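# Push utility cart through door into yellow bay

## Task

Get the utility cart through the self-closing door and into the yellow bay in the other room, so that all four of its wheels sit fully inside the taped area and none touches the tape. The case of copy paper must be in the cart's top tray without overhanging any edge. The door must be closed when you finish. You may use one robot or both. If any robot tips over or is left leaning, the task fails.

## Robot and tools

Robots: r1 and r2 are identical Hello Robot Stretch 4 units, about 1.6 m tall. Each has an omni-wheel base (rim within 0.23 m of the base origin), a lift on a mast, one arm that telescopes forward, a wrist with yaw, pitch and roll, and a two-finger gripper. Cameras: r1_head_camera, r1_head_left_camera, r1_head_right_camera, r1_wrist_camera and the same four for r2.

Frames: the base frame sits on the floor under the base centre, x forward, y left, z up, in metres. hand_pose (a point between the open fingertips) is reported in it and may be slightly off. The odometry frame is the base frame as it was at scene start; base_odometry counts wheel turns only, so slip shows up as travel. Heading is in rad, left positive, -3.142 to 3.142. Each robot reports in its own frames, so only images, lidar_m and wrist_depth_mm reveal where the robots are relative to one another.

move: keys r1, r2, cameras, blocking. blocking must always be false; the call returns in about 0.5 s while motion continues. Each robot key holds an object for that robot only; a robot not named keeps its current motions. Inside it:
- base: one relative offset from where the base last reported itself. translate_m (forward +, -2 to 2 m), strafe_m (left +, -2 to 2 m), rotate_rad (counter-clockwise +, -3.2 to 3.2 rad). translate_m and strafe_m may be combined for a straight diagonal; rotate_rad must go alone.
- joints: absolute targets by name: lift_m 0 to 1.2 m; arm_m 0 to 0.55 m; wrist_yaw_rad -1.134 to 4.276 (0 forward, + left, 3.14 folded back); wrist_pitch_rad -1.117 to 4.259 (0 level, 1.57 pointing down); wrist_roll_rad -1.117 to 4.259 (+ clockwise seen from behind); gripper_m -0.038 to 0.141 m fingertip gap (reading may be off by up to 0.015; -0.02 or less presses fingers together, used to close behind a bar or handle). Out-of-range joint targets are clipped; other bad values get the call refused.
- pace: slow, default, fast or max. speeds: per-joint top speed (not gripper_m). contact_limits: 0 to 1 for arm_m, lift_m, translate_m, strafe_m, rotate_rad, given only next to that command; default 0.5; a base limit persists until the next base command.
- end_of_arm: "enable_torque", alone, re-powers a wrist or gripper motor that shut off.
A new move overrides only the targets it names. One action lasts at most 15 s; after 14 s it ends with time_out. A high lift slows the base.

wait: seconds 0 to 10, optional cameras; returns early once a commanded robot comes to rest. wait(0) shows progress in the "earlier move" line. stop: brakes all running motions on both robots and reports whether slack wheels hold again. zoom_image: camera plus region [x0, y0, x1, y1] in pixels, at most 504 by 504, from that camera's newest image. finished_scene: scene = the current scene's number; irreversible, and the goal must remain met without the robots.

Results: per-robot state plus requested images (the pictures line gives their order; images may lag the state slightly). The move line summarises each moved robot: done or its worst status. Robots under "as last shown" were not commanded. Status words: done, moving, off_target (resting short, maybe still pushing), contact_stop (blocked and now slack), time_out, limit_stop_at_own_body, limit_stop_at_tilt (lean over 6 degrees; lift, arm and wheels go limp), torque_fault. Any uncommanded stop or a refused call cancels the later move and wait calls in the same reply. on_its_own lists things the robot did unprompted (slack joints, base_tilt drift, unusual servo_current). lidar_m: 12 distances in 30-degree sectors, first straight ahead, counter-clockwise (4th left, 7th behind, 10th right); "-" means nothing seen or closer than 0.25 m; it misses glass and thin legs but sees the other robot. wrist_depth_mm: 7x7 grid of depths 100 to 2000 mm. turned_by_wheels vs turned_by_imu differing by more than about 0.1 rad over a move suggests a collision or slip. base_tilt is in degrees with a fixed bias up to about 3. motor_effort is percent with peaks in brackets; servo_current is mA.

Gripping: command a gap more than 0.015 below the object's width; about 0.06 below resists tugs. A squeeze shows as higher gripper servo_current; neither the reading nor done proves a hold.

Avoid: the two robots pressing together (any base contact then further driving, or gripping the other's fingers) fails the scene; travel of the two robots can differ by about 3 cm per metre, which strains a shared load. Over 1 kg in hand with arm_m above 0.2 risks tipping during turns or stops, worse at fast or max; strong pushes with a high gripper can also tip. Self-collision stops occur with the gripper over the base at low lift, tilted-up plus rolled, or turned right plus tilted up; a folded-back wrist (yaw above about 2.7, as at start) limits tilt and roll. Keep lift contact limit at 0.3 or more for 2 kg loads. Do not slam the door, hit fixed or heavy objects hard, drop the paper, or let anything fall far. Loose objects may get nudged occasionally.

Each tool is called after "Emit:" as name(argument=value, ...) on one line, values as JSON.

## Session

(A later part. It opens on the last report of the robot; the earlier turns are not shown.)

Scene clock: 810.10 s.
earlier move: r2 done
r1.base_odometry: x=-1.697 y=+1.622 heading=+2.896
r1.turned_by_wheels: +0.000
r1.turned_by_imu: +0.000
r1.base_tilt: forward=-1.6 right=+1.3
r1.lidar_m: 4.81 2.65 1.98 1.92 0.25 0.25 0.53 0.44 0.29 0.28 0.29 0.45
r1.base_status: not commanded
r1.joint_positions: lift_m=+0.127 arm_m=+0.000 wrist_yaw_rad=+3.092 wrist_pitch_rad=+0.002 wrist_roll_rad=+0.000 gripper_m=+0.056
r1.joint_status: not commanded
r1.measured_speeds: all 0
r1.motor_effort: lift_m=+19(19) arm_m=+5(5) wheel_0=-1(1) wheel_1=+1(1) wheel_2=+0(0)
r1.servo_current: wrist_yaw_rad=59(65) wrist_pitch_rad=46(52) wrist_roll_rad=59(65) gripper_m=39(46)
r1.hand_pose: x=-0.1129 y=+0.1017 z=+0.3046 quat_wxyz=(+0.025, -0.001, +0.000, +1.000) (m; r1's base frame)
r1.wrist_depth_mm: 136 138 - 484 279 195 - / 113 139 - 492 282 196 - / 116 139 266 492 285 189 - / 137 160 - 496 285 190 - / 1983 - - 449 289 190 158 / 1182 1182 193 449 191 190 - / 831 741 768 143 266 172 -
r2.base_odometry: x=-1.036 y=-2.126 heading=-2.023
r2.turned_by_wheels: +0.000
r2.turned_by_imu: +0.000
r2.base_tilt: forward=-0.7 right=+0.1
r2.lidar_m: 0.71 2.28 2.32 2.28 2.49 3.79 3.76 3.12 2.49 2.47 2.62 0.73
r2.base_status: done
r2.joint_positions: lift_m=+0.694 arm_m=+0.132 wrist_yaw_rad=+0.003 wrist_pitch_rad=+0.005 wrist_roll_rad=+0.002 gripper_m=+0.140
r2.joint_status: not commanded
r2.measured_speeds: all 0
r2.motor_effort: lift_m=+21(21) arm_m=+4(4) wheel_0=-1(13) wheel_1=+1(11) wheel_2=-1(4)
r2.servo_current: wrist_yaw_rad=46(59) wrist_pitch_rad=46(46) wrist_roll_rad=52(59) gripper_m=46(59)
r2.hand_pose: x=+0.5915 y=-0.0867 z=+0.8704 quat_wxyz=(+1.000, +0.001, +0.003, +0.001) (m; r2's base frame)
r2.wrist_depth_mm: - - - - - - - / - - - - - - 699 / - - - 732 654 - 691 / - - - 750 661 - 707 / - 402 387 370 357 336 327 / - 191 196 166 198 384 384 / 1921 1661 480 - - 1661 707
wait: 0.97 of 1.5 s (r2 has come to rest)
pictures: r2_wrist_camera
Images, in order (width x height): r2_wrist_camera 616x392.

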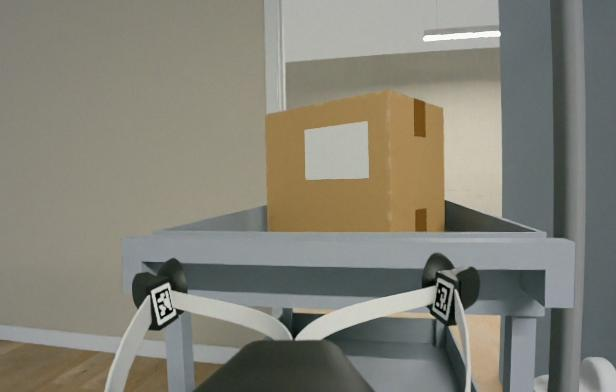

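Emit:
move(blocking=false, r2={"base": {"strafe_m": -0.035}}, cameras=[])

Emit:
wait(seconds=1, cameras=[])

Emit:
move(blocking=false, r2={"base": {"translate_m": 0.27}, "pace": "slow"}, cameras=[])

Emit:
wait(seconds=4, cameras=["r1_head_right_camera", "r2_wrist_camera", "r2_head_camera"])

Scene clock: 822.97 s.
move: r2 moving
r1: as last shown
r1.turned_by_imu: -0.001
r1.base_tilt: forward=-1.6 right=+1.2
r1.lidar_m: 4.81 2.65 1.98 1.92 0.25 0.26 0.51 0.43 0.29 0.27 0.32 0.46
r1.servo_current: wrist_yaw_rad=20(65) wrist_pitch_rad=39(46) wrist_roll_rad=46(52) gripper_m=46(46)
r1.wrist_depth_mm: 136 138 - 488 279 195 - / 113 138 - 492 281 197 - / 117 139 267 492 283 189 - / 137 160 - 496 286 189 - / 1983 - - 445 287 190 158 / 1182 1205 193 452 190 190 - / 842 750 759 143 268 172 -
r2.base_odometry: x=-1.062 y=-2.113 heading=-2.023
r2.turned_by_wheels: +0.000
r2.turned_by_imu: +0.001
r2.base_tilt: forward=-0.7 right=+0.0
r2.lidar_m: 0.71 2.28 2.34 2.32 2.55 3.77 3.74 3.06 2.46 2.43 2.62 0.73
r2.base_status: strafe_m moving
r2.joint_positions: lift_m=+0.694 arm_m=+0.132 wrist_yaw_rad=+0.003 wrist_pitch_rad=+0.005 wrist_roll_rad=+0.002 gripper_m=+0.140
r2.joint_status: not commanded
r2.measured_speeds: translate_m=+0.000 strafe_m=-0.057 rotate_rad=+0.002 lift_m=+0.000 arm_m=+0.000 wrist_yaw_rad=-0.001 wrist_pitch_rad=+0.000 wrist_roll_rad=+0.000
r2.motor_effort: lift_m=+21(21) arm_m=+4(4) wheel_0=-1(11) wheel_1=-4(11) wheel_2=-1(1)
r2.servo_current: wrist_yaw_rad=46(52) wrist_pitch_rad=39(52) wrist_roll_rad=59(59) gripper_m=52(52)
r2.hand_pose: x=+0.5915 y=-0.0867 z=+0.8704 quat_wxyz=(+1.000, +0.001, +0.003, +0.001) (m; r2's base frame)
r2.wrist_depth_mm: - - - - - - 691 / - - - - - - 707 / - - - 707 676 - 707 / - - - 715 691 - 715 / - 399 382 370 353 334 699 / - 185 196 166 211 327 707 / 1863 492 1708 - - 788 732
pictures: none
No camera images: "cameras" was empty.

Scene clock: 823.47 s.
earlier move: r2 done
r1.base_odometry: x=-1.697 y=+1.622 heading=+2.896
r1.turned_by_wheels: +0.000
r1.turned_by_imu: +0.000
r1.base_tilt: forward=-1.6 right=+1.3
r1.lidar_m: 4.81 2.65 1.98 1.92 0.25 0.26 0.48 0.43 0.29 0.28 0.30 0.46
r1.base_status: not commanded
r1.joint_positions: lift_m=+0.127 arm_m=+0.000 wrist_yaw_rad=+3.092 wrist_pitch_rad=+0.002 wrist_roll_rad=+0.000 gripper_m=+0.056
r1.joint_status: not commanded
r1.measured_speeds: all 0
r1.motor_effort: lift_m=+19(19) arm_m=+4(5) wheel_0=+0(1) wheel_1=+1(1) wheel_2=+0(0)
r1.servo_current: wrist_yaw_rad=46(78) wrist_pitch_rad=33(52) wrist_roll_rad=59(59) gripper_m=39(46)
r1.hand_pose: x=-0.1129 y=+0.1017 z=+0.3046 quat_wxyz=(+0.025, -0.001, +0.000, +1.000) (m; r1's base frame)
r1.wrist_depth_mm: 136 138 - 484 279 195 - / 113 139 - 488 282 196 - / 117 139 268 492 283 189 - / 137 160 - 496 286 189 - / 1921 - - 445 286 189 158 / 1182 1182 194 445 191 189 - / 854 759 759 143 266 172 -
r2.base_odometry: x=-1.067 y=-2.110 heading=-2.023
r2.turned_by_wheels: +0.000
r2.turned_by_imu: +0.000
r2.base_tilt: forward=-0.7 right=+0.1
r2.lidar_m: 0.70 2.27 2.35 2.29 2.54 3.79 3.76 3.03 2.47 2.44 2.61 0.72
r2.base_status: done
r2.joint_positions: lift_m=+0.694 arm_m=+0.132 wrist_yaw_rad=+0.003 wrist_pitch_rad=+0.005 wrist_roll_rad=+0.002 gripper_m=+0.140
r2.joint_status: not commanded
r2.measured_speeds: all 0
r2.motor_effort: lift_m=+21(21) arm_m=+4(4) wheel_0=+1(11) wheel_1=-1(11) wheel_2=+0(1)
r2.servo_current: wrist_yaw_rad=33(52) wrist_pitch_rad=46(52) wrist_roll_rad=52(59) gripper_m=52(59)
r2.hand_pose: x=+0.5915 y=-0.0867 z=+0.8704 quat_wxyz=(+1.000, +0.001, +0.003, +0.001) (m; r2's base frame)
r2.wrist_depth_mm: - - - - - - 691 / - - - - - - 707 / - - - 707 699 - 707 / - - - 707 699 - 707 / - 397 382 366 353 332 723 / - 187 196 166 211 325 715 / 1921 480 1756 - - 418 715
wait: 0.50 of 1 s (r2 has come to rest)
pictures: none
No camera images: "cameras" was empty.

Scene clock: 823.97 s.
move: r2 moving
r1: as last shown
r1.lidar_m: 4.82 2.63 1.99 1.91 0.25 0.25 0.50 0.42 0.31 0.28 0.32 0.48
r1.motor_effort: lift_m=+19(19) arm_m=+5(5) wheel_0=+0(1) wheel_1=+1(1) wheel_2=+0(0)
r1.servo_current: wrist_yaw_rad=52(59) wrist_pitch_rad=39(46) wrist_roll_rad=65(65) gripper_m=46(46)
r1.wrist_depth_mm: 136 138 - 480 281 196 - / 112 139 - 484 282 196 - / 117 139 266 492 283 189 - / 137 160 - 496 286 190 - / 1921 - - 445 286 190 158 / 1205 1182 194 449 191 189 - / 842 750 750 143 267 172 -
r2.base_odometry: x=-1.072 y=-2.121 heading=-2.023
r2.turned_by_wheels: +0.000
r2.turned_by_imu: +0.000
r2.base_tilt: forward=-0.7 right=+0.1
r2.lidar_m: 0.70 2.29 2.35 2.30 2.55 3.78 3.77 3.04 2.48 2.43 2.59 0.71
r2.base_status: translate_m moving
r2.joint_positions: lift_m=+0.694 arm_m=+0.132 wrist_yaw_rad=+0.003 wrist_pitch_rad=+0.005 wrist_roll_rad=+0.002 gripper_m=+0.140
r2.joint_status: not commanded
r2.measured_speeds: translate_m=+0.048 strafe_m=+0.000 rotate_rad=-0.001 lift_m=+0.000 arm_m=+0.000 wrist_yaw_rad=+0.000 wrist_pitch_rad=+0.000 wrist_roll_rad=+0.000
r2.motor_effort: lift_m=+21(21) arm_m=+4(4) wheel_0=+5(9) wheel_1=+6(7) wheel_2=-9(10)
r2.servo_current: wrist_yaw_rad=46(52) wrist_pitch_rad=46(52) wrist_roll_rad=46(52) gripper_m=52(52)
r2.hand_pose: x=+0.5915 y=-0.0867 z=+0.8704 quat_wxyz=(+1.000, +0.001, +0.003, +0.001) (m; r2's base frame)
r2.wrist_depth_mm: - - - - - - 691 / - - - - - - 683 / - - - 683 683 - 707 / - - - 699 676 - 715 / - 389 375 370 353 322 699 / - 195 196 404 392 315 707 / 1921 477 1756 - - 1661 707
pictures: none
No camera images: "cameras" was empty.

Scene clock: 827.47 s.
earlier move: r2 done
r1.base_odometry: x=-1.697 y=+1.622 heading=+2.896
r1.turned_by_wheels: +0.000
r1.turned_by_imu: +0.000
r1.base_tilt: forward=-1.6 right=+1.3
r1.lidar_m: 4.82 2.65 1.98 1.92 0.25 0.25 0.54 0.45 0.31 0.30 0.32 0.71
r1.base_status: not commanded
r1.joint_positions: lift_m=+0.127 arm_m=+0.000 wrist_yaw_rad=+3.092 wrist_pitch_rad=+0.002 wrist_roll_rad=+0.000 gripper_m=+0.056
r1.joint_status: not commanded
r1.measured_speeds: all 0
r1.motor_effort: lift_m=+19(19) arm_m=+5(5) wheel_0=+0(1) wheel_1=+1(1) wheel_2=+0(0)
r1.servo_current: wrist_yaw_rad=52(65) wrist_pitch_rad=39(52) wrist_roll_rad=52(65) gripper_m=39(52)
r1.hand_pose: x=-0.1129 y=+0.1017 z=+0.3046 quat_wxyz=(+0.025, -0.001, +0.000, +1.000) (m; r1's base frame)
r1.wrist_depth_mm: 136 138 - 480 279 196 - / 112 139 - 484 282 196 - / 117 139 266 492 285 188 - / 137 160 - 496 286 189 - / 1863 - - 445 287 190 158 / 1182 1182 193 449 191 190 - / 842 750 759 143 267 172 -
r2.base_odometry: x=-1.185 y=-2.353 heading=-2.023
r2.turned_by_wheels: +0.000
r2.turned_by_imu: +0.000
r2.base_tilt: forward=-0.7 right=+0.1
r2.lidar_m: 0.62 2.00 2.30 2.27 2.51 3.86 4.01 3.12 2.50 2.48 0.81 0.63
r2.base_status: done
r2.joint_positions: lift_m=+0.694 arm_m=+0.132 wrist_yaw_rad=-0.003 wrist_pitch_rad=+0.005 wrist_roll_rad=+0.002 gripper_m=+0.140
r2.joint_status: not commanded
r2.measured_speeds: all 0
r2.motor_effort: lift_m=+21(21) arm_m=+4(5) wheel_0=+3(9) wheel_1=+5(7) wheel_2=-7(15)
r2.servo_current: wrist_yaw_rad=46(59) wrist_pitch_rad=39(52) wrist_roll_rad=52(59) gripper_m=52(59)
r2.hand_pose: x=+0.5910 y=-0.0883 z=+0.8704 quat_wxyz=(+1.000, +0.001, +0.003, -0.001) (m; r2's base frame)
r2.wrist_depth_mm: - - - - - - - / - - 1464 - - - - / - - 668 574 569 - - / - - 668 585 569 - - / 277 322 317 309 300 291 249 / 274 220 254 250 243 233 264 / - - - - - 1618 -
wait: 3.50 of 4 s (r2 has come to rest)
pictures: r1_head_right_camera, r2_head_camera, r2_wrist_camera
Images, in order (width x height): r1_head_right_camera 420x672, r2_head_camera 420x560, r2_wrist_camera 616x392.

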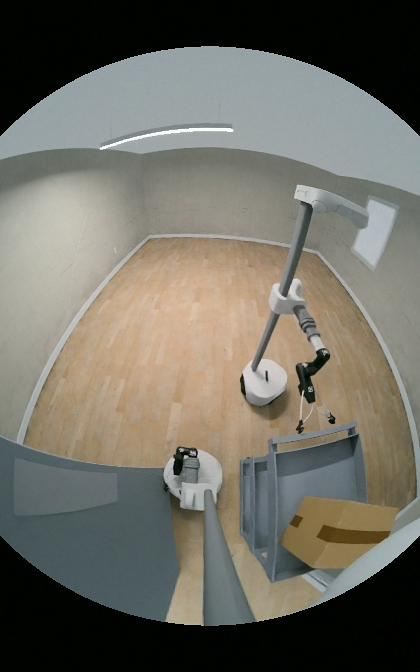

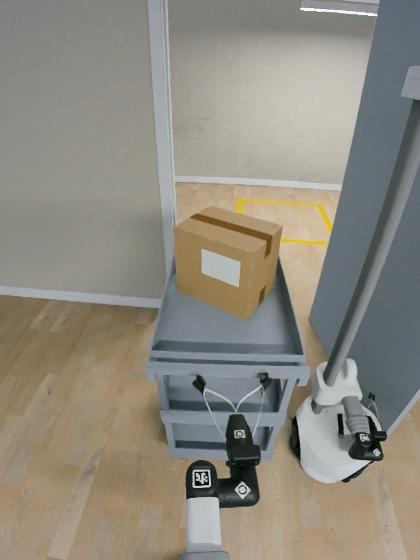

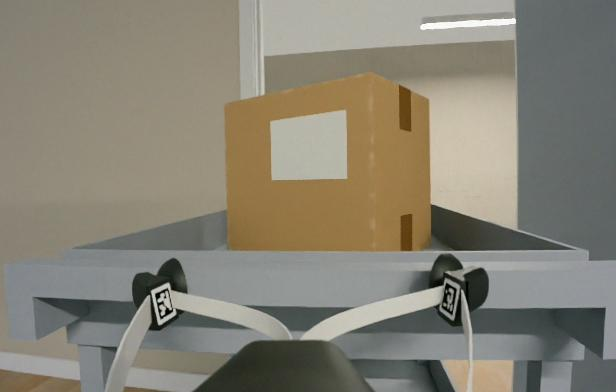

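Emit:
move(blocking=false, r2={"base": {"translate_m": 0.25}, "pace": "slow"}, cameras=[])

Emit:
wait(seconds=4, cameras=["r1_head_right_camera", "r2_wrist_camera", "r2_head_camera"])

Scene clock: 835.20 s.
move: r2 moving
r1: as last shown
r1.lidar_m: 4.80 2.65 1.97 1.91 0.25 0.25 0.52 0.47 0.31 0.28 0.31 0.70
r1.motor_effort: lift_m=+19(19) arm_m=+4(5) wheel_0=+0(1) wheel_1=+1(1) wheel_2=+0(0)
r1.servo_current: wrist_yaw_rad=39(59) wrist_pitch_rad=39(46) wrist_roll_rad=39(52) gripper_m=39(46)
r1.wrist_depth_mm: 136 138 - 484 281 195 - / 113 139 - 488 282 196 - / 117 139 266 488 285 189 - / 137 160 - 492 285 189 - / 1983 - - 445 286 190 158 / 1205 1182 195 445 191 190 - / 842 750 759 143 268 172 -
r2.base_odometry: x=-1.190 y=-2.364 heading=-2.024
r2.turned_by_wheels: +0.000
r2.turned_by_imu: +0.001
r2.base_tilt: forward=-0.7 right=+0.0
r2.lidar_m: 0.61 1.99 2.29 2.26 2.50 3.83 4.04 3.06 2.51 2.47 0.78 0.65
r2.base_status: translate_m moving
r2.joint_positions: lift_m=+0.694 arm_m=+0.132 wrist_yaw_rad=-0.003 wrist_pitch_rad=+0.005 wrist_roll_rad=+0.002 gripper_m=+0.140
r2.joint_status: not commanded
r2.measured_speeds: translate_m=+0.050 strafe_m=+0.000 rotate_rad=+0.002 lift_m=+0.000 arm_m=+0.000 wrist_yaw_rad=+0.000 wrist_pitch_rad=+0.000 wrist_roll_rad=+0.000
r2.motor_effort: lift_m=+21(21) arm_m=+4(4) wheel_0=+10(10) wheel_1=+6(7) wheel_2=-14(14)
r2.servo_current: wrist_yaw_rad=46(52) wrist_pitch_rad=46(46) wrist_roll_rad=52(52) gripper_m=46(52)
r2.hand_pose: x=+0.5910 y=-0.0883 z=+0.8704 quat_wxyz=(+1.000, +0.001, +0.003, -0.001) (m; r2's base frame)
r2.wrist_depth_mm: - - - - - - - / - - - - - - - / - - 654 574 574 - - / - - 668 580 580 - - / 277 319 314 310 300 291 248 / 270 220 252 247 241 233 267 / - - - - - 1661 -
pictures: none
No camera images: "cameras" was empty.

Scene clock: 838.47 s.
earlier move: r2 done
r1.base_odometry: x=-1.697 y=+1.622 heading=+2.896
r1.turned_by_wheels: +0.000
r1.turned_by_imu: +0.000
r1.base_tilt: forward=-1.6 right=+1.3
r1.lidar_m: 4.81 2.65 1.97 1.91 0.25 0.25 0.52 0.49 0.35 0.33 0.51 0.59
r1.base_status: not commanded
r1.joint_positions: lift_m=+0.127 arm_m=+0.000 wrist_yaw_rad=+3.092 wrist_pitch_rad=+0.002 wrist_roll_rad=+0.000 gripper_m=+0.056
r1.joint_status: not commanded
r1.measured_speeds: all 0
r1.motor_effort: lift_m=+19(19) arm_m=+5(5) wheel_0=-1(1) wheel_1=+1(1) wheel_2=+0(0)
r1.servo_current: wrist_yaw_rad=72(72) wrist_pitch_rad=46(52) wrist_roll_rad=46(65) gripper_m=46(52)
r1.hand_pose: x=-0.1129 y=+0.1017 z=+0.3046 quat_wxyz=(+0.025, -0.001, +0.000, +1.000) (m; r1's base frame)
r1.wrist_depth_mm: 136 138 - 480 279 195 - / 113 139 - 488 283 197 - / 117 139 267 492 286 189 - / 137 160 - 496 286 189 - / 1661 - - 445 285 190 158 / 1098 1182 193 445 191 190 - / 778 759 750 143 268 173 -
r2.base_odometry: x=-1.294 y=-2.577 heading=-2.023
r2.turned_by_wheels: +0.000
r2.turned_by_imu: +0.000
r2.base_tilt: forward=-0.7 right=+0.0
r2.lidar_m: 0.60 1.72 2.27 2.24 2.45 3.76 - 3.15 2.54 2.51 0.58 0.64
r2.base_status: done
r2.joint_positions: lift_m=+0.694 arm_m=+0.132 wrist_yaw_rad=-0.003 wrist_pitch_rad=+0.005 wrist_roll_rad=+0.002 gripper_m=+0.140
r2.joint_status: not commanded
r2.measured_speeds: all 0
r2.motor_effort: lift_m=+21(21) arm_m=+4(4) wheel_0=+4(10) wheel_1=+3(7) wheel_2=-6(14)
r2.servo_current: wrist_yaw_rad=52(59) wrist_pitch_rad=46(52) wrist_roll_rad=39(65) gripper_m=52(52)
r2.hand_pose: x=+0.5910 y=-0.0883 z=+0.8704 quat_wxyz=(+1.000, +0.001, +0.003, -0.001) (m; r2's base frame)
r2.wrist_depth_mm: - - 1229 - - - - / - - 1229 615 - - - / - - 668 569 591 - - / - - 661 574 591 - - / 277 320 585 539 301 293 287 / 264 255 249 245 241 234 270 / - - - - - 1661 -
wait: 3.27 of 4 s (r2 has come to rest)
pictures: r1_head_right_camera, r2_head_camera, r2_wrist_camera
Images, in order (width x height): r1_head_right_camera 420x672, r2_head_camera 420x560, r2_wrist_camera 616x392.

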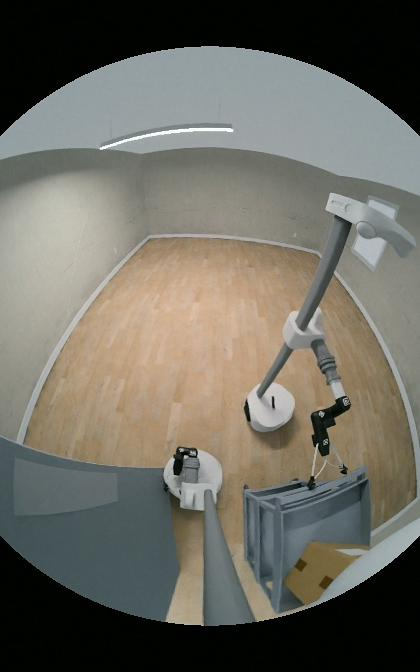

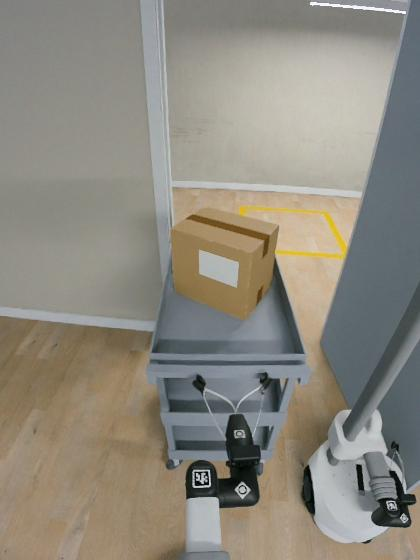

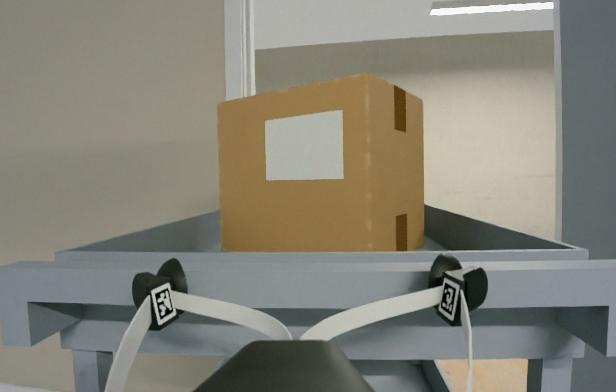

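Emit:
zoom_image(camera="r2_head_camera", region=[110, 180, 270, 380])

Emit:
zoom_image(camera="r1_head_right_camera", region=[220, 450, 420, 640])

Scaled by 2.520 from the camera's 420x560 image, which has a finer 1200x1600 frame.

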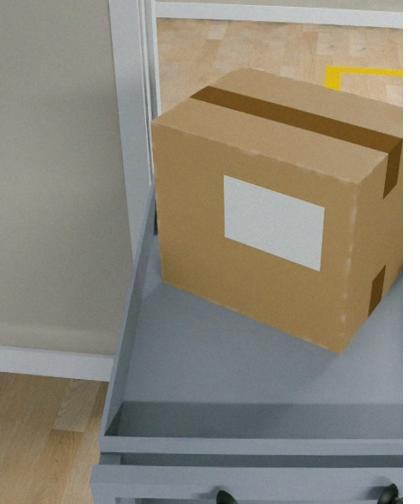

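Scaled by 2.520 from the camera's 420x672 image, which has a finer 600x960 frame.

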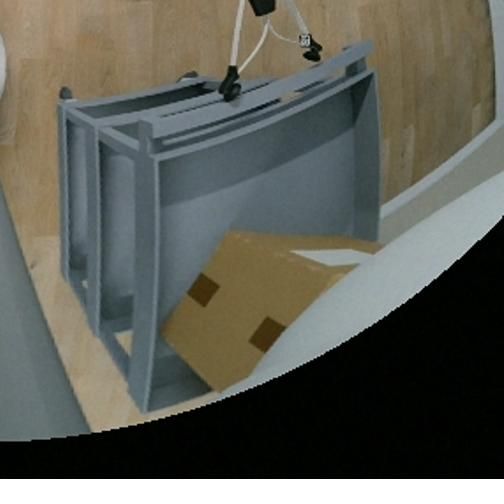

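Emit:
move(blocking=false, r2={"base": {"translate_m": 0.1, "strafe_m": -0.07}, "pace": "slow"}, cameras=[])

Emit:
wait(seconds=3, cameras=["r1_head_right_camera", "r2_wrist_camera", "r2_head_camera"])

Emit:
zoom_image(camera="r2_head_camera", region=[110, 180, 270, 380])

Scene clock: 881.83 s.
move: r2 moving
r1: as last shown
r1.turned_by_imu: -0.003
r1.lidar_m: 4.81 2.65 1.99 1.91 0.25 0.25 0.52 0.49 0.34 0.33 0.52 0.59
r1.servo_current: wrist_yaw_rad=46(65) wrist_pitch_rad=46(46) wrist_roll_rad=39(52) gripper_m=46(52)
r1.wrist_depth_mm: 136 138 - 480 279 196 - / 112 139 - 484 283 196 - / 117 139 266 492 283 189 - / 137 160 - 496 286 190 - / 1708 - - 445 286 190 158 / 1078 1205 194 445 191 190 - / 798 750 750 143 268 172 -
r2.base_odometry: x=-1.306 y=-2.584 heading=-2.024
r2.turned_by_wheels: -0.001
r2.turned_by_imu: +0.006
r2.base_tilt: forward=-0.7 right=+0.0
r2.lidar_m: 0.59 1.69 2.27 2.24 2.47 3.81 - 3.13 2.54 2.49 0.60 0.62
r2.base_status: translate_m moving; strafe_m moving
r2.joint_positions: lift_m=+0.694 arm_m=+0.132 wrist_yaw_rad=-0.003 wrist_pitch_rad=+0.005 wrist_roll_rad=+0.002 gripper_m=+0.140
r2.joint_status: not commanded
r2.measured_speeds: translate_m=+0.045 strafe_m=-0.030 rotate_rad=+0.002 lift_m=+0.000 arm_m=+0.000 wrist_yaw_rad=+0.000 wrist_pitch_rad=+0.000 wrist_roll_rad=+0.000
r2.motor_effort: lift_m=+21(21) arm_m=+4(4) wheel_0=+7(10) wheel_1=-7(7) wheel_2=-11(12)
r2.servo_current: wrist_yaw_rad=52(52) wrist_pitch_rad=46(52) wrist_roll_rad=52(59) gripper_m=52(59)
r2.hand_pose: x=+0.5910 y=-0.0883 z=+0.8704 quat_wxyz=(+1.000, +0.001, +0.003, -0.001) (m; r2's base frame)
r2.wrist_depth_mm: - - - - - - - / - - 1229 603 - - - / - - 661 569 597 - - / - - 647 574 564 - - / 277 397 634 549 298 294 289 / 266 253 249 244 241 235 266 / - - - - - 1618 -
pictures: none
No camera images: "cameras" was empty.

Scene clock: 883.73 s.
earlier move: r2 done
r1.base_odometry: x=-1.697 y=+1.622 heading=+2.896
r1.turned_by_wheels: +0.000
r1.turned_by_imu: +0.000
r1.base_tilt: forward=-1.6 right=+1.2
r1.lidar_m: 4.82 2.68 1.99 1.93 0.25 0.25 0.52 0.44 0.31 0.43 0.45 0.51
r1.base_status: not commanded
r1.joint_positions: lift_m=+0.127 arm_m=+0.000 wrist_yaw_rad=+3.092 wrist_pitch_rad=+0.002 wrist_roll_rad=+0.000 gripper_m=+0.056
r1.joint_status: not commanded
r1.measured_speeds: all 0
r1.motor_effort: lift_m=+19(19) arm_m=+4(5) wheel_0=+0(1) wheel_1=+1(1) wheel_2=+0(0)
r1.servo_current: wrist_yaw_rad=39(65) wrist_pitch_rad=39(52) wrist_roll_rad=52(59) gripper_m=52(52)
r1.hand_pose: x=-0.1129 y=+0.1017 z=+0.3046 quat_wxyz=(+0.025, -0.001, +0.000, +1.000) (m; r1's base frame)
r1.wrist_depth_mm: 136 138 - 484 282 196 - / 112 139 - 488 283 196 - / 117 139 267 492 283 189 - / 137 160 - 492 285 189 - / 891 - - 442 285 190 158 / 1078 1182 194 449 190 190 - / 798 759 750 143 268 172 -
r2.base_odometry: x=-1.401 y=-2.637 heading=-2.024
r2.turned_by_wheels: +0.000
r2.turned_by_imu: +0.000
r2.base_tilt: forward=-0.7 right=+0.0
r2.lidar_m: 0.57 1.60 2.32 2.29 2.54 3.86 - 3.08 2.50 2.45 0.48 0.58
r2.base_status: done
r2.joint_positions: lift_m=+0.694 arm_m=+0.132 wrist_yaw_rad=-0.003 wrist_pitch_rad=+0.005 wrist_roll_rad=+0.002 gripper_m=+0.140
r2.joint_status: not commanded
r2.measured_speeds: all 0
r2.motor_effort: lift_m=+21(21) arm_m=+4(4) wheel_0=+4(12) wheel_1=-4(7) wheel_2=-6(13)
r2.servo_current: wrist_yaw_rad=46(65) wrist_pitch_rad=52(52) wrist_roll_rad=33(59) gripper_m=52(59)
r2.hand_pose: x=+0.5910 y=-0.0882 z=+0.8704 quat_wxyz=(+1.000, +0.001, +0.003, -0.001) (m; r2's base frame)
r2.wrist_depth_mm: - - 1205 - - - - / - - 1118 580 - - - / - - 640 539 - - - / - - 640 559 668 - - / 303 402 615 525 306 307 309 / 243 216 245 245 246 248 257 / 312 - - - - 1661 -
wait: 1.90 of 3 s (r2 has come to rest)
pictures: r1_head_right_camera, r2_head_camera, r2_wrist_camera
Images, in order (width x height): r1_head_right_camera 420x672, r2_head_camera 420x560, r2_wrist_camera 616x392.

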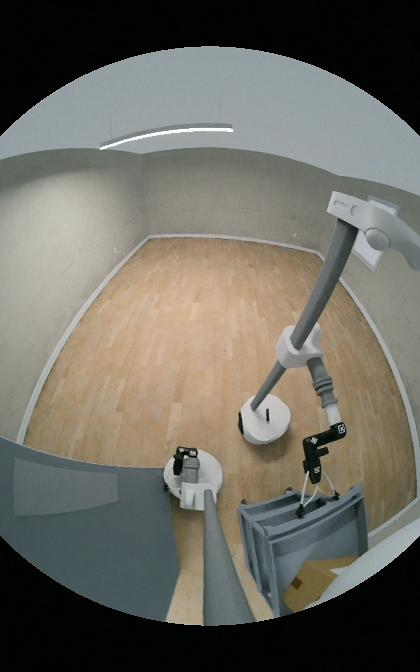

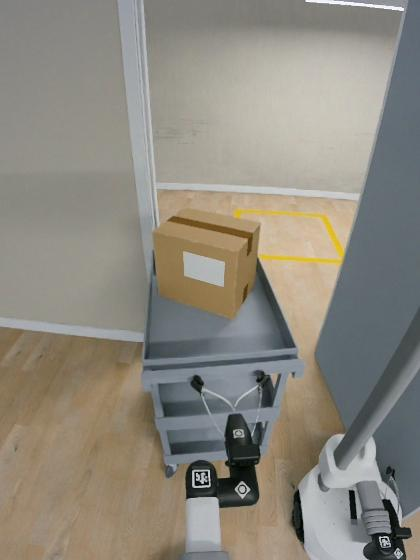

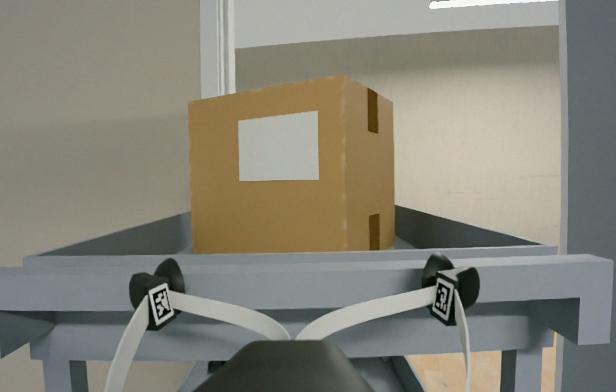

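Scaled by 2.520 from the camera's 420x560 image, which has a finer 1200x1600 frame.

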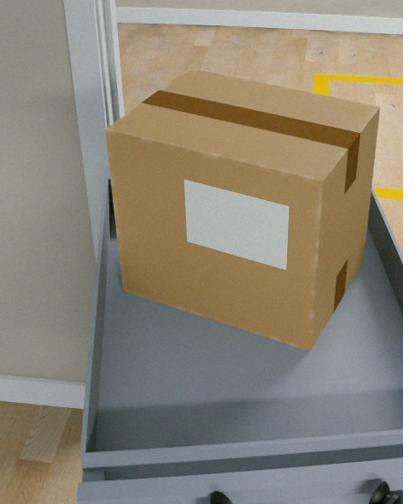

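Emit:
move(blocking=false, r2={"base": {"translate_m": 0.22, "strafe_m": -0.06}, "pace": "slow"}, cameras=[])

Emit:
wait(seconds=4, cameras=["r1_head_right_camera", "r2_wrist_camera", "r2_head_camera"])

Scene clock: 895.13 s.
move: r2 moving
r1: as last shown
r1.turned_by_imu: -0.001
r1.lidar_m: 4.82 2.64 2.00 1.93 0.25 0.26 0.51 0.45 0.37 0.43 0.45 0.49
r1.motor_effort: lift_m=+19(19) arm_m=+5(5) wheel_0=-1(1) wheel_1=+1(1) wheel_2=+0(0)
r1.servo_current: wrist_yaw_rad=52(59) wrist_pitch_rad=39(46) wrist_roll_rad=46(65) gripper_m=52(52)
r1.wrist_depth_mm: 136 138 - 480 279 195 - / 112 139 - 488 282 196 - / 117 139 265 488 283 189 - / 137 160 - 496 286 189 - / 891 - - 445 286 190 158 / 1078 1182 193 449 190 190 - / 798 741 750 143 268 172 -
r2.base_odometry: x=-1.409 y=-2.646 heading=-2.023
r2.turned_by_wheels: +0.000
r2.turned_by_imu: +0.002
r2.base_tilt: forward=-0.7 right=+0.1
r2.lidar_m: 0.60 1.58 2.32 2.28 2.49 3.85 - 3.08 2.49 2.43 0.47 0.54
r2.base_status: translate_m moving; strafe_m moving
r2.joint_positions: lift_m=+0.694 arm_m=+0.132 wrist_yaw_rad=-0.003 wrist_pitch_rad=+0.005 wrist_roll_rad=+0.002 gripper_m=+0.140
r2.joint_status: not commanded
r2.measured_speeds: translate_m=+0.049 strafe_m=-0.014 rotate_rad=-0.001 lift_m=+0.000 arm_m=+0.000 wrist_yaw_rad=+0.000 wrist_pitch_rad=+0.000 wrist_roll_rad=+0.000
r2.motor_effort: lift_m=+21(21) arm_m=+4(4) wheel_0=+8(11) wheel_1=+5(8) wheel_2=-12(12)
r2.servo_current: wrist_yaw_rad=52(52) wrist_pitch_rad=46(52) wrist_roll_rad=39(59) gripper_m=52(52)
r2.hand_pose: x=+0.5910 y=-0.0882 z=+0.8704 quat_wxyz=(+1.000, +0.001, +0.003, -0.001) (m; r2's base frame)
r2.wrist_depth_mm: - - - - - - - / - - 1118 564 - - - / - - 627 549 - - - / - - 627 544 683 - - / 298 410 609 530 306 309 250 / 242 208 245 245 247 248 252 / - - - - - 1661 -
pictures: none
No camera images: "cameras" was empty.

Scene clock: 898.17 s.
earlier move: r2 done
r1.base_odometry: x=-1.697 y=+1.622 heading=+2.896
r1.turned_by_wheels: +0.000
r1.turned_by_imu: +0.000
r1.base_tilt: forward=-1.6 right=+1.3
r1.lidar_m: 4.82 2.66 1.98 1.94 0.25 0.25 0.53 0.52 0.42 0.36 0.31 0.45
r1.base_status: not commanded
r1.joint_positions: lift_m=+0.127 arm_m=+0.000 wrist_yaw_rad=+3.092 wrist_pitch_rad=+0.002 wrist_roll_rad=+0.000 gripper_m=+0.056
r1.joint_status: not commanded
r1.measured_speeds: all 0
r1.motor_effort: lift_m=+19(19) arm_m=+5(5) wheel_0=+0(1) wheel_1=+1(1) wheel_2=+0(0)
r1.servo_current: wrist_yaw_rad=59(65) wrist_pitch_rad=46(46) wrist_roll_rad=33(72) gripper_m=33(52)
r1.hand_pose: x=-0.1129 y=+0.1017 z=+0.3046 quat_wxyz=(+0.025, -0.001, +0.000, +1.000) (m; r1's base frame)
r1.wrist_depth_mm: 136 138 - 484 279 196 - / 112 139 - 484 282 196 - / 117 139 266 492 285 189 - / 137 160 - 496 283 190 - / 609 - - 445 286 190 158 / 661 1205 195 445 191 190 - / 788 750 750 143 267 172 -
r2.base_odometry: x=-1.551 y=-2.808 heading=-2.024
r2.turned_by_wheels: +0.000
r2.turned_by_imu: +0.000
r2.base_tilt: forward=-0.7 right=+0.1
r2.lidar_m: 0.59 1.35 2.07 2.30 2.55 3.88 - 3.06 2.45 0.33 0.33 0.70
r2.base_status: done
r2.joint_positions: lift_m=+0.694 arm_m=+0.132 wrist_yaw_rad=-0.003 wrist_pitch_rad=+0.005 wrist_roll_rad=+0.002 gripper_m=+0.140
r2.joint_status: not commanded
r2.measured_speeds: all 0
r2.motor_effort: lift_m=+21(21) arm_m=+4(4) wheel_0=+5(11) wheel_1=+5(8) wheel_2=-8(13)
r2.servo_current: wrist_yaw_rad=59(59) wrist_pitch_rad=52(52) wrist_roll_rad=46(59) gripper_m=52(59)
r2.hand_pose: x=+0.5910 y=-0.0882 z=+0.8704 quat_wxyz=(+1.000, +0.001, +0.003, -0.001) (m; r2's base frame)
r2.wrist_depth_mm: - - - - - - - / - - 960 - - - - / - 647 603 569 - - - / - - 609 574 - - - / 282 413 597 324 301 298 309 / 231 236 253 264 197 205 330 / 255 - - - 1921 1756 1708
wait: 3.03 of 4 s (r2 has come to rest)
pictures: r1_head_right_camera, r2_head_camera, r2_wrist_camera
Images, in order (width x height): r1_head_right_camera 420x672, r2_head_camera 420x560, r2_wrist_camera 616x392.

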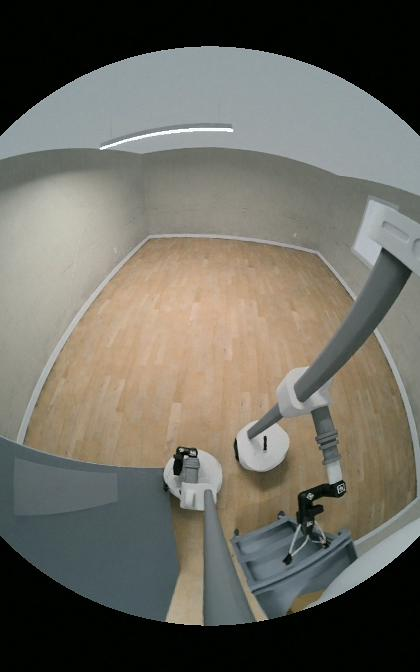

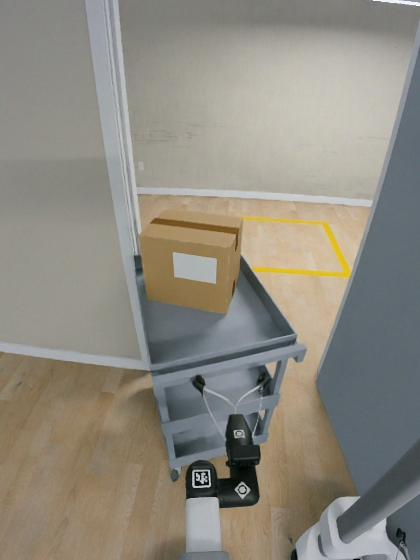

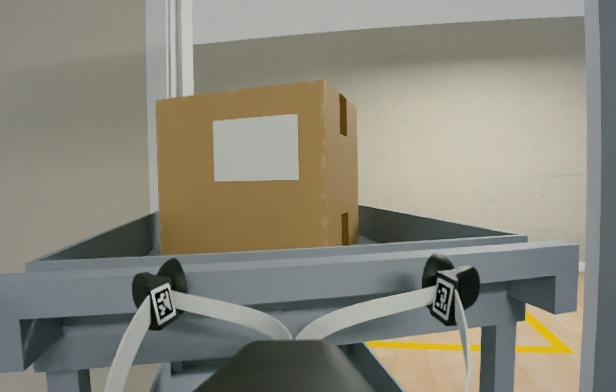

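Emit:
move(blocking=false, r2={"base": {"translate_m": -0.07}}, cameras=[])

Emit:
wait(seconds=1.5, cameras=[])

Emit:
move(blocking=false, r2={"base": {"rotate_rad": -0.15}}, cameras=[])

Emit:
wait(seconds=1.5, cameras=[])

Emit:
move(blocking=false, r2={"base": {"strafe_m": 0.12}}, cameras=[])

Emit:
wait(seconds=1.5, cameras=["r2_wrist_camera", "r2_head_camera"])

Scene clock: 913.47 s.
move: r2 moving
r1: as last shown
r1.turned_by_imu: -0.001
r1.base_tilt: forward=-1.6 right=+1.2
r1.lidar_m: 4.83 2.65 1.98 1.92 0.25 0.25 0.52 0.53 0.42 0.39 0.32 0.42
r1.servo_current: wrist_yaw_rad=46(65) wrist_pitch_rad=39(46) wrist_roll_rad=59(59) gripper_m=39(52)
r1.wrist_depth_mm: 136 138 - 484 281 195 - / 113 139 - 484 282 198 - / 117 139 266 496 283 189 - / 136 160 - 496 285 189 - / 609 - - 445 285 190 158 / 661 1205 194 449 191 190 - / 798 750 759 143 268 172 -
r2.base_odometry: x=-1.537 y=-2.780 heading=-2.024
r2.turned_by_wheels: +0.000
r2.turned_by_imu: +0.002
r2.base_tilt: forward=-0.7 right=+0.0
r2.lidar_m: 0.62 1.41 2.14 2.32 2.54 3.94 - 3.06 2.44 0.39 0.35 0.71
r2.base_status: translate_m moving
r2.joint_positions: lift_m=+0.694 arm_m=+0.132 wrist_yaw_rad=-0.003 wrist_pitch_rad=+0.005 wrist_roll_rad=+0.002 gripper_m=+0.140
r2.joint_status: not commanded
r2.measured_speeds: translate_m=-0.120 strafe_m=-0.001 rotate_rad=+0.003 lift_m=+0.000 arm_m=+0.000 wrist_yaw_rad=+0.000 wrist_pitch_rad=+0.000 wrist_roll_rad=+0.000
r2.motor_effort: lift_m=+21(21) arm_m=+4(4) wheel_0=-5(9) wheel_1=-7(8) wheel_2=+12(12)
r2.servo_current: wrist_yaw_rad=52(52) wrist_pitch_rad=39(52) wrist_roll_rad=39(59) gripper_m=52(52)
r2.hand_pose: x=+0.5910 y=-0.0882 z=+0.8704 quat_wxyz=(+1.000, +0.001, +0.003, -0.001) (m; r2's base frame)
r2.wrist_depth_mm: - - - - - - - / - - 1008 - - - - / - - 640 591 - - - / - - 634 597 - - - / 255 320 336 340 304 325 336 / 252 260 273 290 357 357 - / - - - - 1921 1808 1808
pictures: none
No camera images: "cameras" was empty.

Scene clock: 914.33 s.
earlier move: r2 done
r1.base_odometry: x=-1.697 y=+1.622 heading=+2.896
r1.turned_by_wheels: +0.000
r1.turned_by_imu: +0.000
r1.base_tilt: forward=-1.6 right=+1.3
r1.lidar_m: 4.81 2.64 1.99 1.93 0.25 0.25 0.53 0.51 0.42 0.39 0.37 0.41
r1.base_status: not commanded
r1.joint_positions: lift_m=+0.127 arm_m=+0.000 wrist_yaw_rad=+3.092 wrist_pitch_rad=+0.002 wrist_roll_rad=+0.000 gripper_m=+0.056
r1.joint_status: not commanded
r1.measured_speeds: all 0
r1.motor_effort: lift_m=+19(19) arm_m=+5(5) wheel_0=+0(1) wheel_1=+1(1) wheel_2=+0(0)
r1.servo_current: wrist_yaw_rad=39(65) wrist_pitch_rad=39(46) wrist_roll_rad=59(59) gripper_m=39(52)
r1.hand_pose: x=-0.1129 y=+0.1017 z=+0.3046 quat_wxyz=(+0.025, -0.001, +0.000, +1.000) (m; r1's base frame)
r1.wrist_depth_mm: 136 138 - 484 282 196 - / 112 139 - 488 282 197 - / 117 139 267 492 285 189 - / 137 160 - 496 285 189 - / 603 - - 442 286 190 158 / 661 1205 193 449 191 190 - / 788 750 759 143 267 172 -
r2.base_odometry: x=-1.520 y=-2.745 heading=-2.024
r2.turned_by_wheels: +0.000
r2.turned_by_imu: +0.000
r2.base_tilt: forward=-0.7 right=+0.1
r2.lidar_m: 0.65 1.45 2.22 2.33 2.57 3.96 - 3.00 2.43 0.40 0.35 0.49
r2.base_status: done
r2.joint_positions: lift_m=+0.694 arm_m=+0.132 wrist_yaw_rad=-0.003 wrist_pitch_rad=+0.005 wrist_roll_rad=+0.002 gripper_m=+0.140
r2.joint_status: not commanded
r2.measured_speeds: all 0
r2.motor_effort: lift_m=+21(21) arm_m=+4(4) wheel_0=-3(9) wheel_1=-4(8) wheel_2=+3(13)
r2.servo_current: wrist_yaw_rad=39(59) wrist_pitch_rad=46(52) wrist_roll_rad=46(59) gripper_m=52(52)
r2.hand_pose: x=+0.5910 y=-0.0882 z=+0.8704 quat_wxyz=(+1.000, +0.001, +0.003, -0.001) (m; r2's base frame)
r2.wrist_depth_mm: - - - - - - - / - - - - - - - / - - 676 640 - - - / - - 691 654 - - - / - 306 324 340 359 377 - / 293 220 216 384 410 205 - / - - - - 1921 1661 1756
wait: 0.87 of 1.5 s (r2 has come to rest)
pictures: none
No camera images: "cameras" was empty.

Scene clock: 914.83 s.
move: r2 moving
r1: as last shown
r1.lidar_m: 4.81 2.64 1.98 1.94 0.25 0.25 0.53 0.50 0.35 0.34 0.35 0.42
r1.motor_effort: lift_m=+19(19) arm_m=+4(5) wheel_0=+0(1) wheel_1=+1(1) wheel_2=+0(0)
r1.servo_current: wrist_yaw_rad=52(65) wrist_pitch_rad=39(46) wrist_roll_rad=46(59) gripper_m=46(46)
r1.wrist_depth_mm: 135 138 - 484 279 196 - / 113 138 - 488 282 197 - / 117 139 267 492 283 189 - / 137 160 - 496 286 189 - / 603 - - 445 286 190 159 / 661 1205 193 449 191 190 - / 788 750 750 143 267 172 -
r2.base_odometry: x=-1.520 y=-2.745 heading=-2.171
r2.turned_by_wheels: -0.147
r2.turned_by_imu: -0.143
r2.base_tilt: forward=-0.7 right=+0.0
r2.lidar_m: 0.67 0.67 1.88 2.34 2.42 3.30 - 3.43 2.53 0.48 0.36 0.41
r2.base_status: rotate_rad moving
r2.joint_positions: lift_m=+0.694 arm_m=+0.132 wrist_yaw_rad=-0.002 wrist_pitch_rad=+0.005 wrist_roll_rad=+0.002 gripper_m=+0.140
r2.joint_status: not commanded
r2.measured_speeds: translate_m=+0.001 strafe_m=+0.000 rotate_rad=-0.124 lift_m=+0.000 arm_m=+0.000 wrist_yaw_rad=+0.000 wrist_pitch_rad=+0.000 wrist_roll_rad=+0.000
r2.motor_effort: lift_m=+21(21) arm_m=+4(4) wheel_0=+2(10) wheel_1=+2(9) wheel_2=+5(11)
r2.servo_current: wrist_yaw_rad=46(52) wrist_pitch_rad=46(46) wrist_roll_rad=59(59) gripper_m=52(52)
r2.hand_pose: x=+0.5911 y=-0.0881 z=+0.8704 quat_wxyz=(+1.000, +0.001, +0.003, -0.001) (m; r2's base frame)
r2.wrist_depth_mm: - - - - - - - / - 991 - - - - - / - 668 640 - - - - / - 668 640 - - - - / 342 327 389 382 421 - - / 345 364 399 430 473 186 - / - - - - 1921 1863 -
pictures: none
No camera images: "cameras" was empty.

Scene clock: 915.17 s.
earlier move: r2 done
r1.base_odometry: x=-1.697 y=+1.622 heading=+2.896
r1.turned_by_wheels: +0.000
r1.turned_by_imu: +0.000
r1.base_tilt: forward=-1.5 right=+1.3
r1.lidar_m: 4.81 2.65 2.00 1.92 0.25 0.25 0.53 0.52 0.34 0.33 0.36 0.41
r1.base_status: not commanded
r1.joint_positions: lift_m=+0.127 arm_m=+0.000 wrist_yaw_rad=+3.092 wrist_pitch_rad=+0.002 wrist_roll_rad=+0.000 gripper_m=+0.056
r1.joint_status: not commanded
r1.measured_speeds: all 0
r1.motor_effort: lift_m=+19(19) arm_m=+5(5) wheel_0=+0(1) wheel_1=+1(1) wheel_2=+0(0)
r1.servo_current: wrist_yaw_rad=46(65) wrist_pitch_rad=39(46) wrist_roll_rad=46(65) gripper_m=39(46)
r1.hand_pose: x=-0.1129 y=+0.1017 z=+0.3046 quat_wxyz=(+0.025, -0.001, +0.000, +1.000) (m; r1's base frame)
r1.wrist_depth_mm: 136 138 - 480 281 195 - / 112 139 - 488 282 197 - / 117 140 265 492 283 188 - / 137 160 - 496 286 189 - / 603 - - 449 287 189 158 / 661 1160 193 449 191 190 - / 788 750 750 143 267 172 -
r2.base_odometry: x=-1.520 y=-2.745 heading=-2.173
r2.turned_by_wheels: -0.002
r2.turned_by_imu: -0.002
r2.base_tilt: forward=-0.7 right=+0.0
r2.lidar_m: 0.66 0.67 1.85 2.31 2.40 3.28 - 3.43 2.53 0.48 0.35 0.39
r2.base_status: done
r2.joint_positions: lift_m=+0.694 arm_m=+0.132 wrist_yaw_rad=-0.002 wrist_pitch_rad=+0.005 wrist_roll_rad=+0.002 gripper_m=+0.140
r2.joint_status: not commanded
r2.measured_speeds: all 0
r2.motor_effort: lift_m=+21(21) arm_m=+4(4) wheel_0=+4(10) wheel_1=+2(9) wheel_2=+4(11)
r2.servo_current: wrist_yaw_rad=46(52) wrist_pitch_rad=52(52) wrist_roll_rad=52(59) gripper_m=52(52)
r2.hand_pose: x=+0.5911 y=-0.0881 z=+0.8704 quat_wxyz=(+1.000, +0.001, +0.003, -0.001) (m; r2's base frame)
r2.wrist_depth_mm: - - - - - - - / - 991 - - - - - / - 668 634 - - - - / - 668 647 - - - - / 340 327 392 387 427 - - / 345 220 216 433 466 186 - / - - - - 1921 1863 -
wait: 0.33 of 1.5 s (r2 has come to rest)
pictures: none
No camera images: "cameras" was empty.

Scene clock: 915.67 s.
move: r2 moving
r1: as last shown
r1.base_tilt: forward=-1.6 right=+1.3
r1.lidar_m: 4.80 2.65 1.98 1.92 0.25 0.25 0.53 0.51 0.39 0.37 0.39 0.46
r1.motor_effort: lift_m=+19(19) arm_m=+5(5) wheel_0=-1(1) wheel_1=+1(1) wheel_2=+0(0)
r1.servo_current: wrist_yaw_rad=46(52) wrist_pitch_rad=33(46) wrist_roll_rad=52(59) gripper_m=39(46)
r1.wrist_depth_mm: 136 138 - 484 279 195 - / 113 139 - 480 281 197 - / 117 140 266 492 283 188 - / 137 160 - 492 285 189 - / 609 - - 442 286 190 158 / 668 1182 193 449 190 190 - / 778 750 750 143 267 172 -
r2.base_odometry: x=-1.490 y=-2.766 heading=-2.173
r2.turned_by_wheels: +0.000
r2.turned_by_imu: +0.000
r2.base_tilt: forward=-0.7 right=+0.1
r2.lidar_m: 0.65 0.66 1.86 2.30 2.41 3.24 - 3.51 2.56 0.50 0.40 0.48
r2.base_status: strafe_m moving
r2.joint_positions: lift_m=+0.694 arm_m=+0.132 wrist_yaw_rad=-0.002 wrist_pitch_rad=+0.005 wrist_roll_rad=+0.002 gripper_m=+0.140
r2.joint_status: not commanded
r2.measured_speeds: translate_m=-0.001 strafe_m=+0.140 rotate_rad=+0.004 lift_m=+0.000 arm_m=+0.000 wrist_yaw_rad=+0.000 wrist_pitch_rad=+0.000 wrist_roll_rad=+0.000
r2.motor_effort: lift_m=+21(21) arm_m=+4(4) wheel_0=-12(12) wheel_1=+10(11) wheel_2=+1(3)
r2.servo_current: wrist_yaw_rad=46(52) wrist_pitch_rad=46(52) wrist_roll_rad=46(52) gripper_m=52(52)
r2.hand_pose: x=+0.5911 y=-0.0881 z=+0.8704 quat_wxyz=(+1.000, +0.001, +0.003, -0.001) (m; r2's base frame)
r2.wrist_depth_mm: - - - - - - - / - - - - - - - / - 668 640 - - - - / - 668 640 - - - - / 330 324 382 375 424 - - / 338 300 196 415 198 186 - / 342 - - - 1756 1863 -
pictures: none
No camera images: "cameras" was empty.

Scene clock: 916.77 s.
earlier move: r2 done
r1.base_odometry: x=-1.697 y=+1.622 heading=+2.896
r1.turned_by_wheels: +0.000
r1.turned_by_imu: +0.000
r1.base_tilt: forward=-1.6 right=+1.2
r1.lidar_m: 4.81 2.64 1.96 1.92 0.25 0.25 0.53 0.50 0.44 0.46 0.44 4.13
r1.base_status: not commanded
r1.joint_positions: lift_m=+0.127 arm_m=+0.000 wrist_yaw_rad=+3.092 wrist_pitch_rad=+0.002 wrist_roll_rad=+0.000 gripper_m=+0.056
r1.joint_status: not commanded
r1.measured_speeds: all 0
r1.motor_effort: lift_m=+19(20) arm_m=+5(5) wheel_0=-1(1) wheel_1=+1(1) wheel_2=+0(0)
r1.servo_current: wrist_yaw_rad=52(59) wrist_pitch_rad=39(46) wrist_roll_rad=39(65) gripper_m=39(46)
r1.hand_pose: x=-0.1129 y=+0.1017 z=+0.3046 quat_wxyz=(+0.025, -0.001, +0.000, +1.000) (m; r1's base frame)
r1.wrist_depth_mm: 136 138 - 480 278 196 - / 113 139 - 488 281 196 - / 117 140 267 492 283 189 - / 137 160 - 496 285 189 - / 609 - - 445 286 190 158 / 668 1205 193 449 191 189 - / 788 741 750 143 267 172 -
r2.base_odometry: x=-1.421 y=-2.813 heading=-2.173
r2.turned_by_wheels: +0.000
r2.turned_by_imu: +0.000
r2.base_tilt: forward=-0.7 right=+0.0
r2.lidar_m: 0.61 1.25 1.86 2.21 2.32 3.16 - 3.65 2.66 0.54 0.44 0.54
r2.base_status: done
r2.joint_positions: lift_m=+0.694 arm_m=+0.132 wrist_yaw_rad=-0.002 wrist_pitch_rad=+0.005 wrist_roll_rad=+0.002 gripper_m=+0.140
r2.joint_status: not commanded
r2.measured_speeds: all 0
r2.motor_effort: lift_m=+21(21) arm_m=+4(4) wheel_0=-1(12) wheel_1=+1(12) wheel_2=+0(3)
r2.servo_current: wrist_yaw_rad=46(59) wrist_pitch_rad=46(52) wrist_roll_rad=46(59) gripper_m=46(59)
r2.hand_pose: x=+0.5911 y=-0.0881 z=+0.8704 quat_wxyz=(+1.000, +0.001, +0.003, -0.001) (m; r2's base frame)
r2.wrist_depth_mm: - - - - - - - / - - - - - - - / - 676 654 627 - - - / - 683 661 634 - - - / - 329 319 336 364 410 - / 270 272 216 382 413 205 - / - - - - 1921 1661 -
wait: 1.10 of 1.5 s (r2 has come to rest)
pictures: r2_head_camera, r2_wrist_camera
Images, in order (width x height): r2_head_camera 420x560, r2_wrist_camera 616x392.

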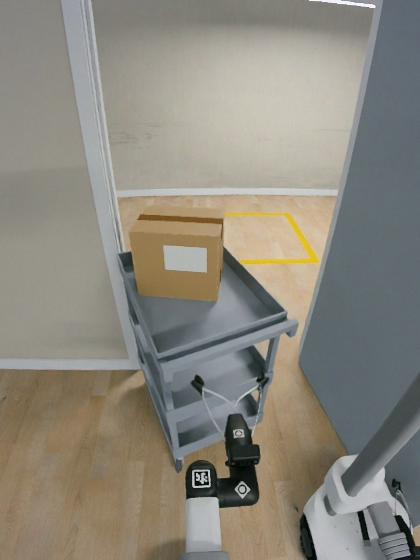

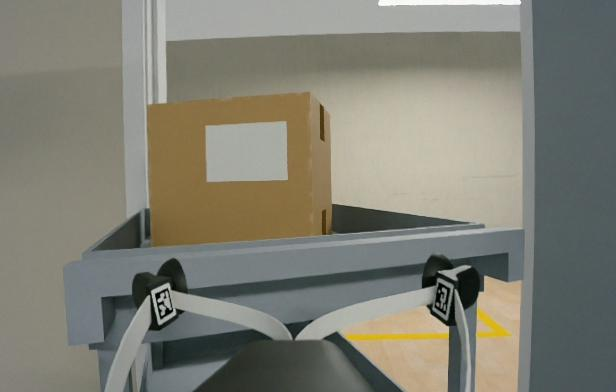

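Emit:
move(r2={"base": {"translate_m": 0.2, "strafe_m": 0.04}, "pace": "slow"}, blocking=false, cameras=[])

Emit:
wait(seconds=3, cameras=["r2_head_camera", "r2_wrist_camera", "r1_head_right_camera"])

Scene clock: 941.03 s.
move: r2 moving
r1: as last shown
r1.turned_by_imu: -0.002
r1.base_tilt: forward=-1.6 right=+1.3
r1.lidar_m: 4.82 2.64 1.99 1.93 0.25 0.25 0.51 0.52 0.48 0.46 0.45 4.14
r1.motor_effort: lift_m=+19(19) arm_m=+5(5) wheel_0=+0(1) wheel_1=+1(1) wheel_2=+0(0)
r1.servo_current: wrist_yaw_rad=52(59) wrist_pitch_rad=52(52) wrist_roll_rad=33(59) gripper_m=52(52)
r1.wrist_depth_mm: 136 138 - 484 281 196 - / 112 139 - 488 281 196 - / 117 139 266 496 283 189 - / 137 160 - 488 285 190 - / 609 - - 449 286 189 158 / 661 1205 193 449 191 190 - / 788 750 759 143 267 172 -
r2.base_odometry: x=-1.426 y=-2.825 heading=-2.173
r2.turned_by_wheels: +0.000
r2.turned_by_imu: +0.004
r2.base_tilt: forward=-0.7 right=+0.1
r2.lidar_m: 0.62 1.22 1.82 2.18 2.29 3.15 - 3.63 2.66 0.52 0.43 0.62
r2.base_status: translate_m moving; strafe_m moving
r2.joint_positions: lift_m=+0.694 arm_m=+0.132 wrist_yaw_rad=-0.002 wrist_pitch_rad=+0.005 wrist_roll_rad=+0.002 gripper_m=+0.140
r2.joint_status: not commanded
r2.measured_speeds: translate_m=+0.049 strafe_m=+0.009 rotate_rad=+0.001 lift_m=+0.000 arm_m=+0.000 wrist_yaw_rad=+0.000 wrist_pitch_rad=+0.000 wrist_roll_rad=+0.000
r2.motor_effort: lift_m=+21(21) arm_m=+4(4) wheel_0=+6(6) wheel_1=+8(8) wheel_2=-9(10)
r2.servo_current: wrist_yaw_rad=52(52) wrist_pitch_rad=46(46) wrist_roll_rad=52(52) gripper_m=52(59)
r2.hand_pose: x=+0.5911 y=-0.0881 z=+0.8704 quat_wxyz=(+1.000, +0.001, +0.003, -0.001) (m; r2's base frame)
r2.wrist_depth_mm: - - - - - - - / - - - - - - - / - 654 647 615 - - - / - 668 654 621 - - - / - 327 343 325 357 404 - / 257 264 291 375 402 206 - / - - - - 1863 1618 -
pictures: none
No camera images: "cameras" was empty.

Scene clock: 943.87 s.
earlier move: r2 done
r1.base_odometry: x=-1.697 y=+1.622 heading=+2.896
r1.turned_by_wheels: +0.000
r1.turned_by_imu: +0.000
r1.base_tilt: forward=-1.6 right=+1.3
r1.lidar_m: 4.81 2.68 1.98 1.91 0.25 0.25 0.53 0.63 0.51 0.42 0.43 4.14
r1.base_status: not commanded
r1.joint_positions: lift_m=+0.127 arm_m=+0.000 wrist_yaw_rad=+3.092 wrist_pitch_rad=+0.002 wrist_roll_rad=+0.000 gripper_m=+0.056
r1.joint_status: not commanded
r1.measured_speeds: all 0
r1.motor_effort: lift_m=+19(19) arm_m=+5(5) wheel_0=-1(1) wheel_1=+1(1) wheel_2=+0(0)
r1.servo_current: wrist_yaw_rad=59(65) wrist_pitch_rad=39(52) wrist_roll_rad=46(65) gripper_m=39(52)
r1.hand_pose: x=-0.1129 y=+0.1017 z=+0.3046 quat_wxyz=(+0.025, -0.001, +0.000, +1.000) (m; r1's base frame)
r1.wrist_depth_mm: 136 138 - 484 281 195 - / 113 139 - 480 283 196 - / 117 140 265 488 285 188 - / 137 160 - 492 285 189 - / - - - 445 285 190 158 / 1008 1060 193 449 191 190 - / 854 759 759 143 266 173 -
r2.base_odometry: x=-1.502 y=-3.000 heading=-2.175
r2.turned_by_wheels: -0.002
r2.turned_by_imu: -0.024
r2.base_tilt: forward=-0.7 right=+0.1
r2.lidar_m: 0.63 1.03 1.53 2.18 2.25 3.02 - 3.77 2.70 0.39 0.42 0.68
r2.base_status: done
r2.joint_positions: lift_m=+0.694 arm_m=+0.132 wrist_yaw_rad=-0.019 wrist_pitch_rad=+0.005 wrist_roll_rad=+0.002 gripper_m=+0.140
r2.joint_status: not commanded
r2.measured_speeds: all 0
r2.on_its_own: wrist_yaw_rad is at rest, and its servo_current (111 mA) is outside its rest range (0 to 104 mA)
r2.motor_effort: lift_m=+21(21) arm_m=+5(6) wheel_0=-11(11) wheel_1=+1(11) wheel_2=-17(24)
r2.servo_current: wrist_yaw_rad=111(111) wrist_pitch_rad=39(52) wrist_roll_rad=46(59) gripper_m=52(59)
r2.hand_pose: x=+0.5895 y=-0.0929 z=+0.8705 quat_wxyz=(+1.000, +0.001, +0.003, -0.009) (m; r2's base frame)
r2.wrist_depth_mm: - - - - - - - / 741 - - - - - - / 741 564 585 615 - - - / 715 574 585 615 - - - / - 462 580 315 324 473 - / - 427 267 185 185 - - / - 715 133 - - 559 -
wait: 2.83 of 3 s (r2 has come to rest)
pictures: r1_head_right_camera, r2_head_camera, r2_wrist_camera
Images, in order (width x height): r1_head_right_camera 420x672, r2_head_camera 420x560, r2_wrist_camera 616x392.

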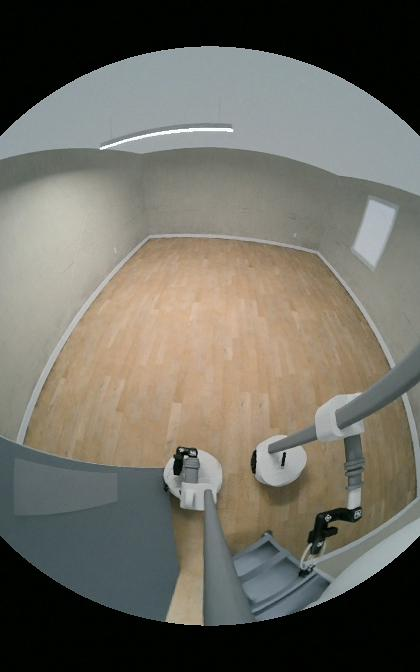

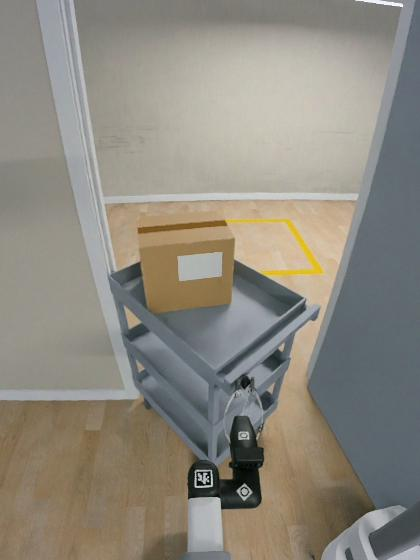

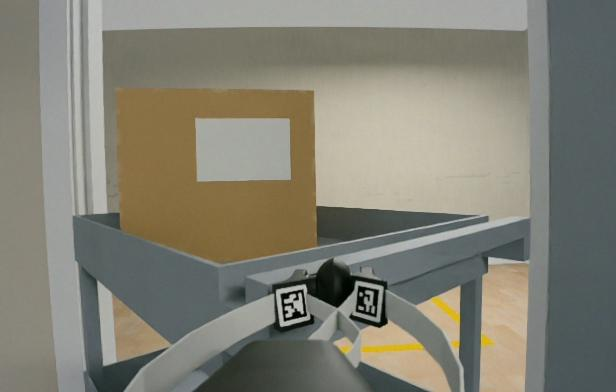

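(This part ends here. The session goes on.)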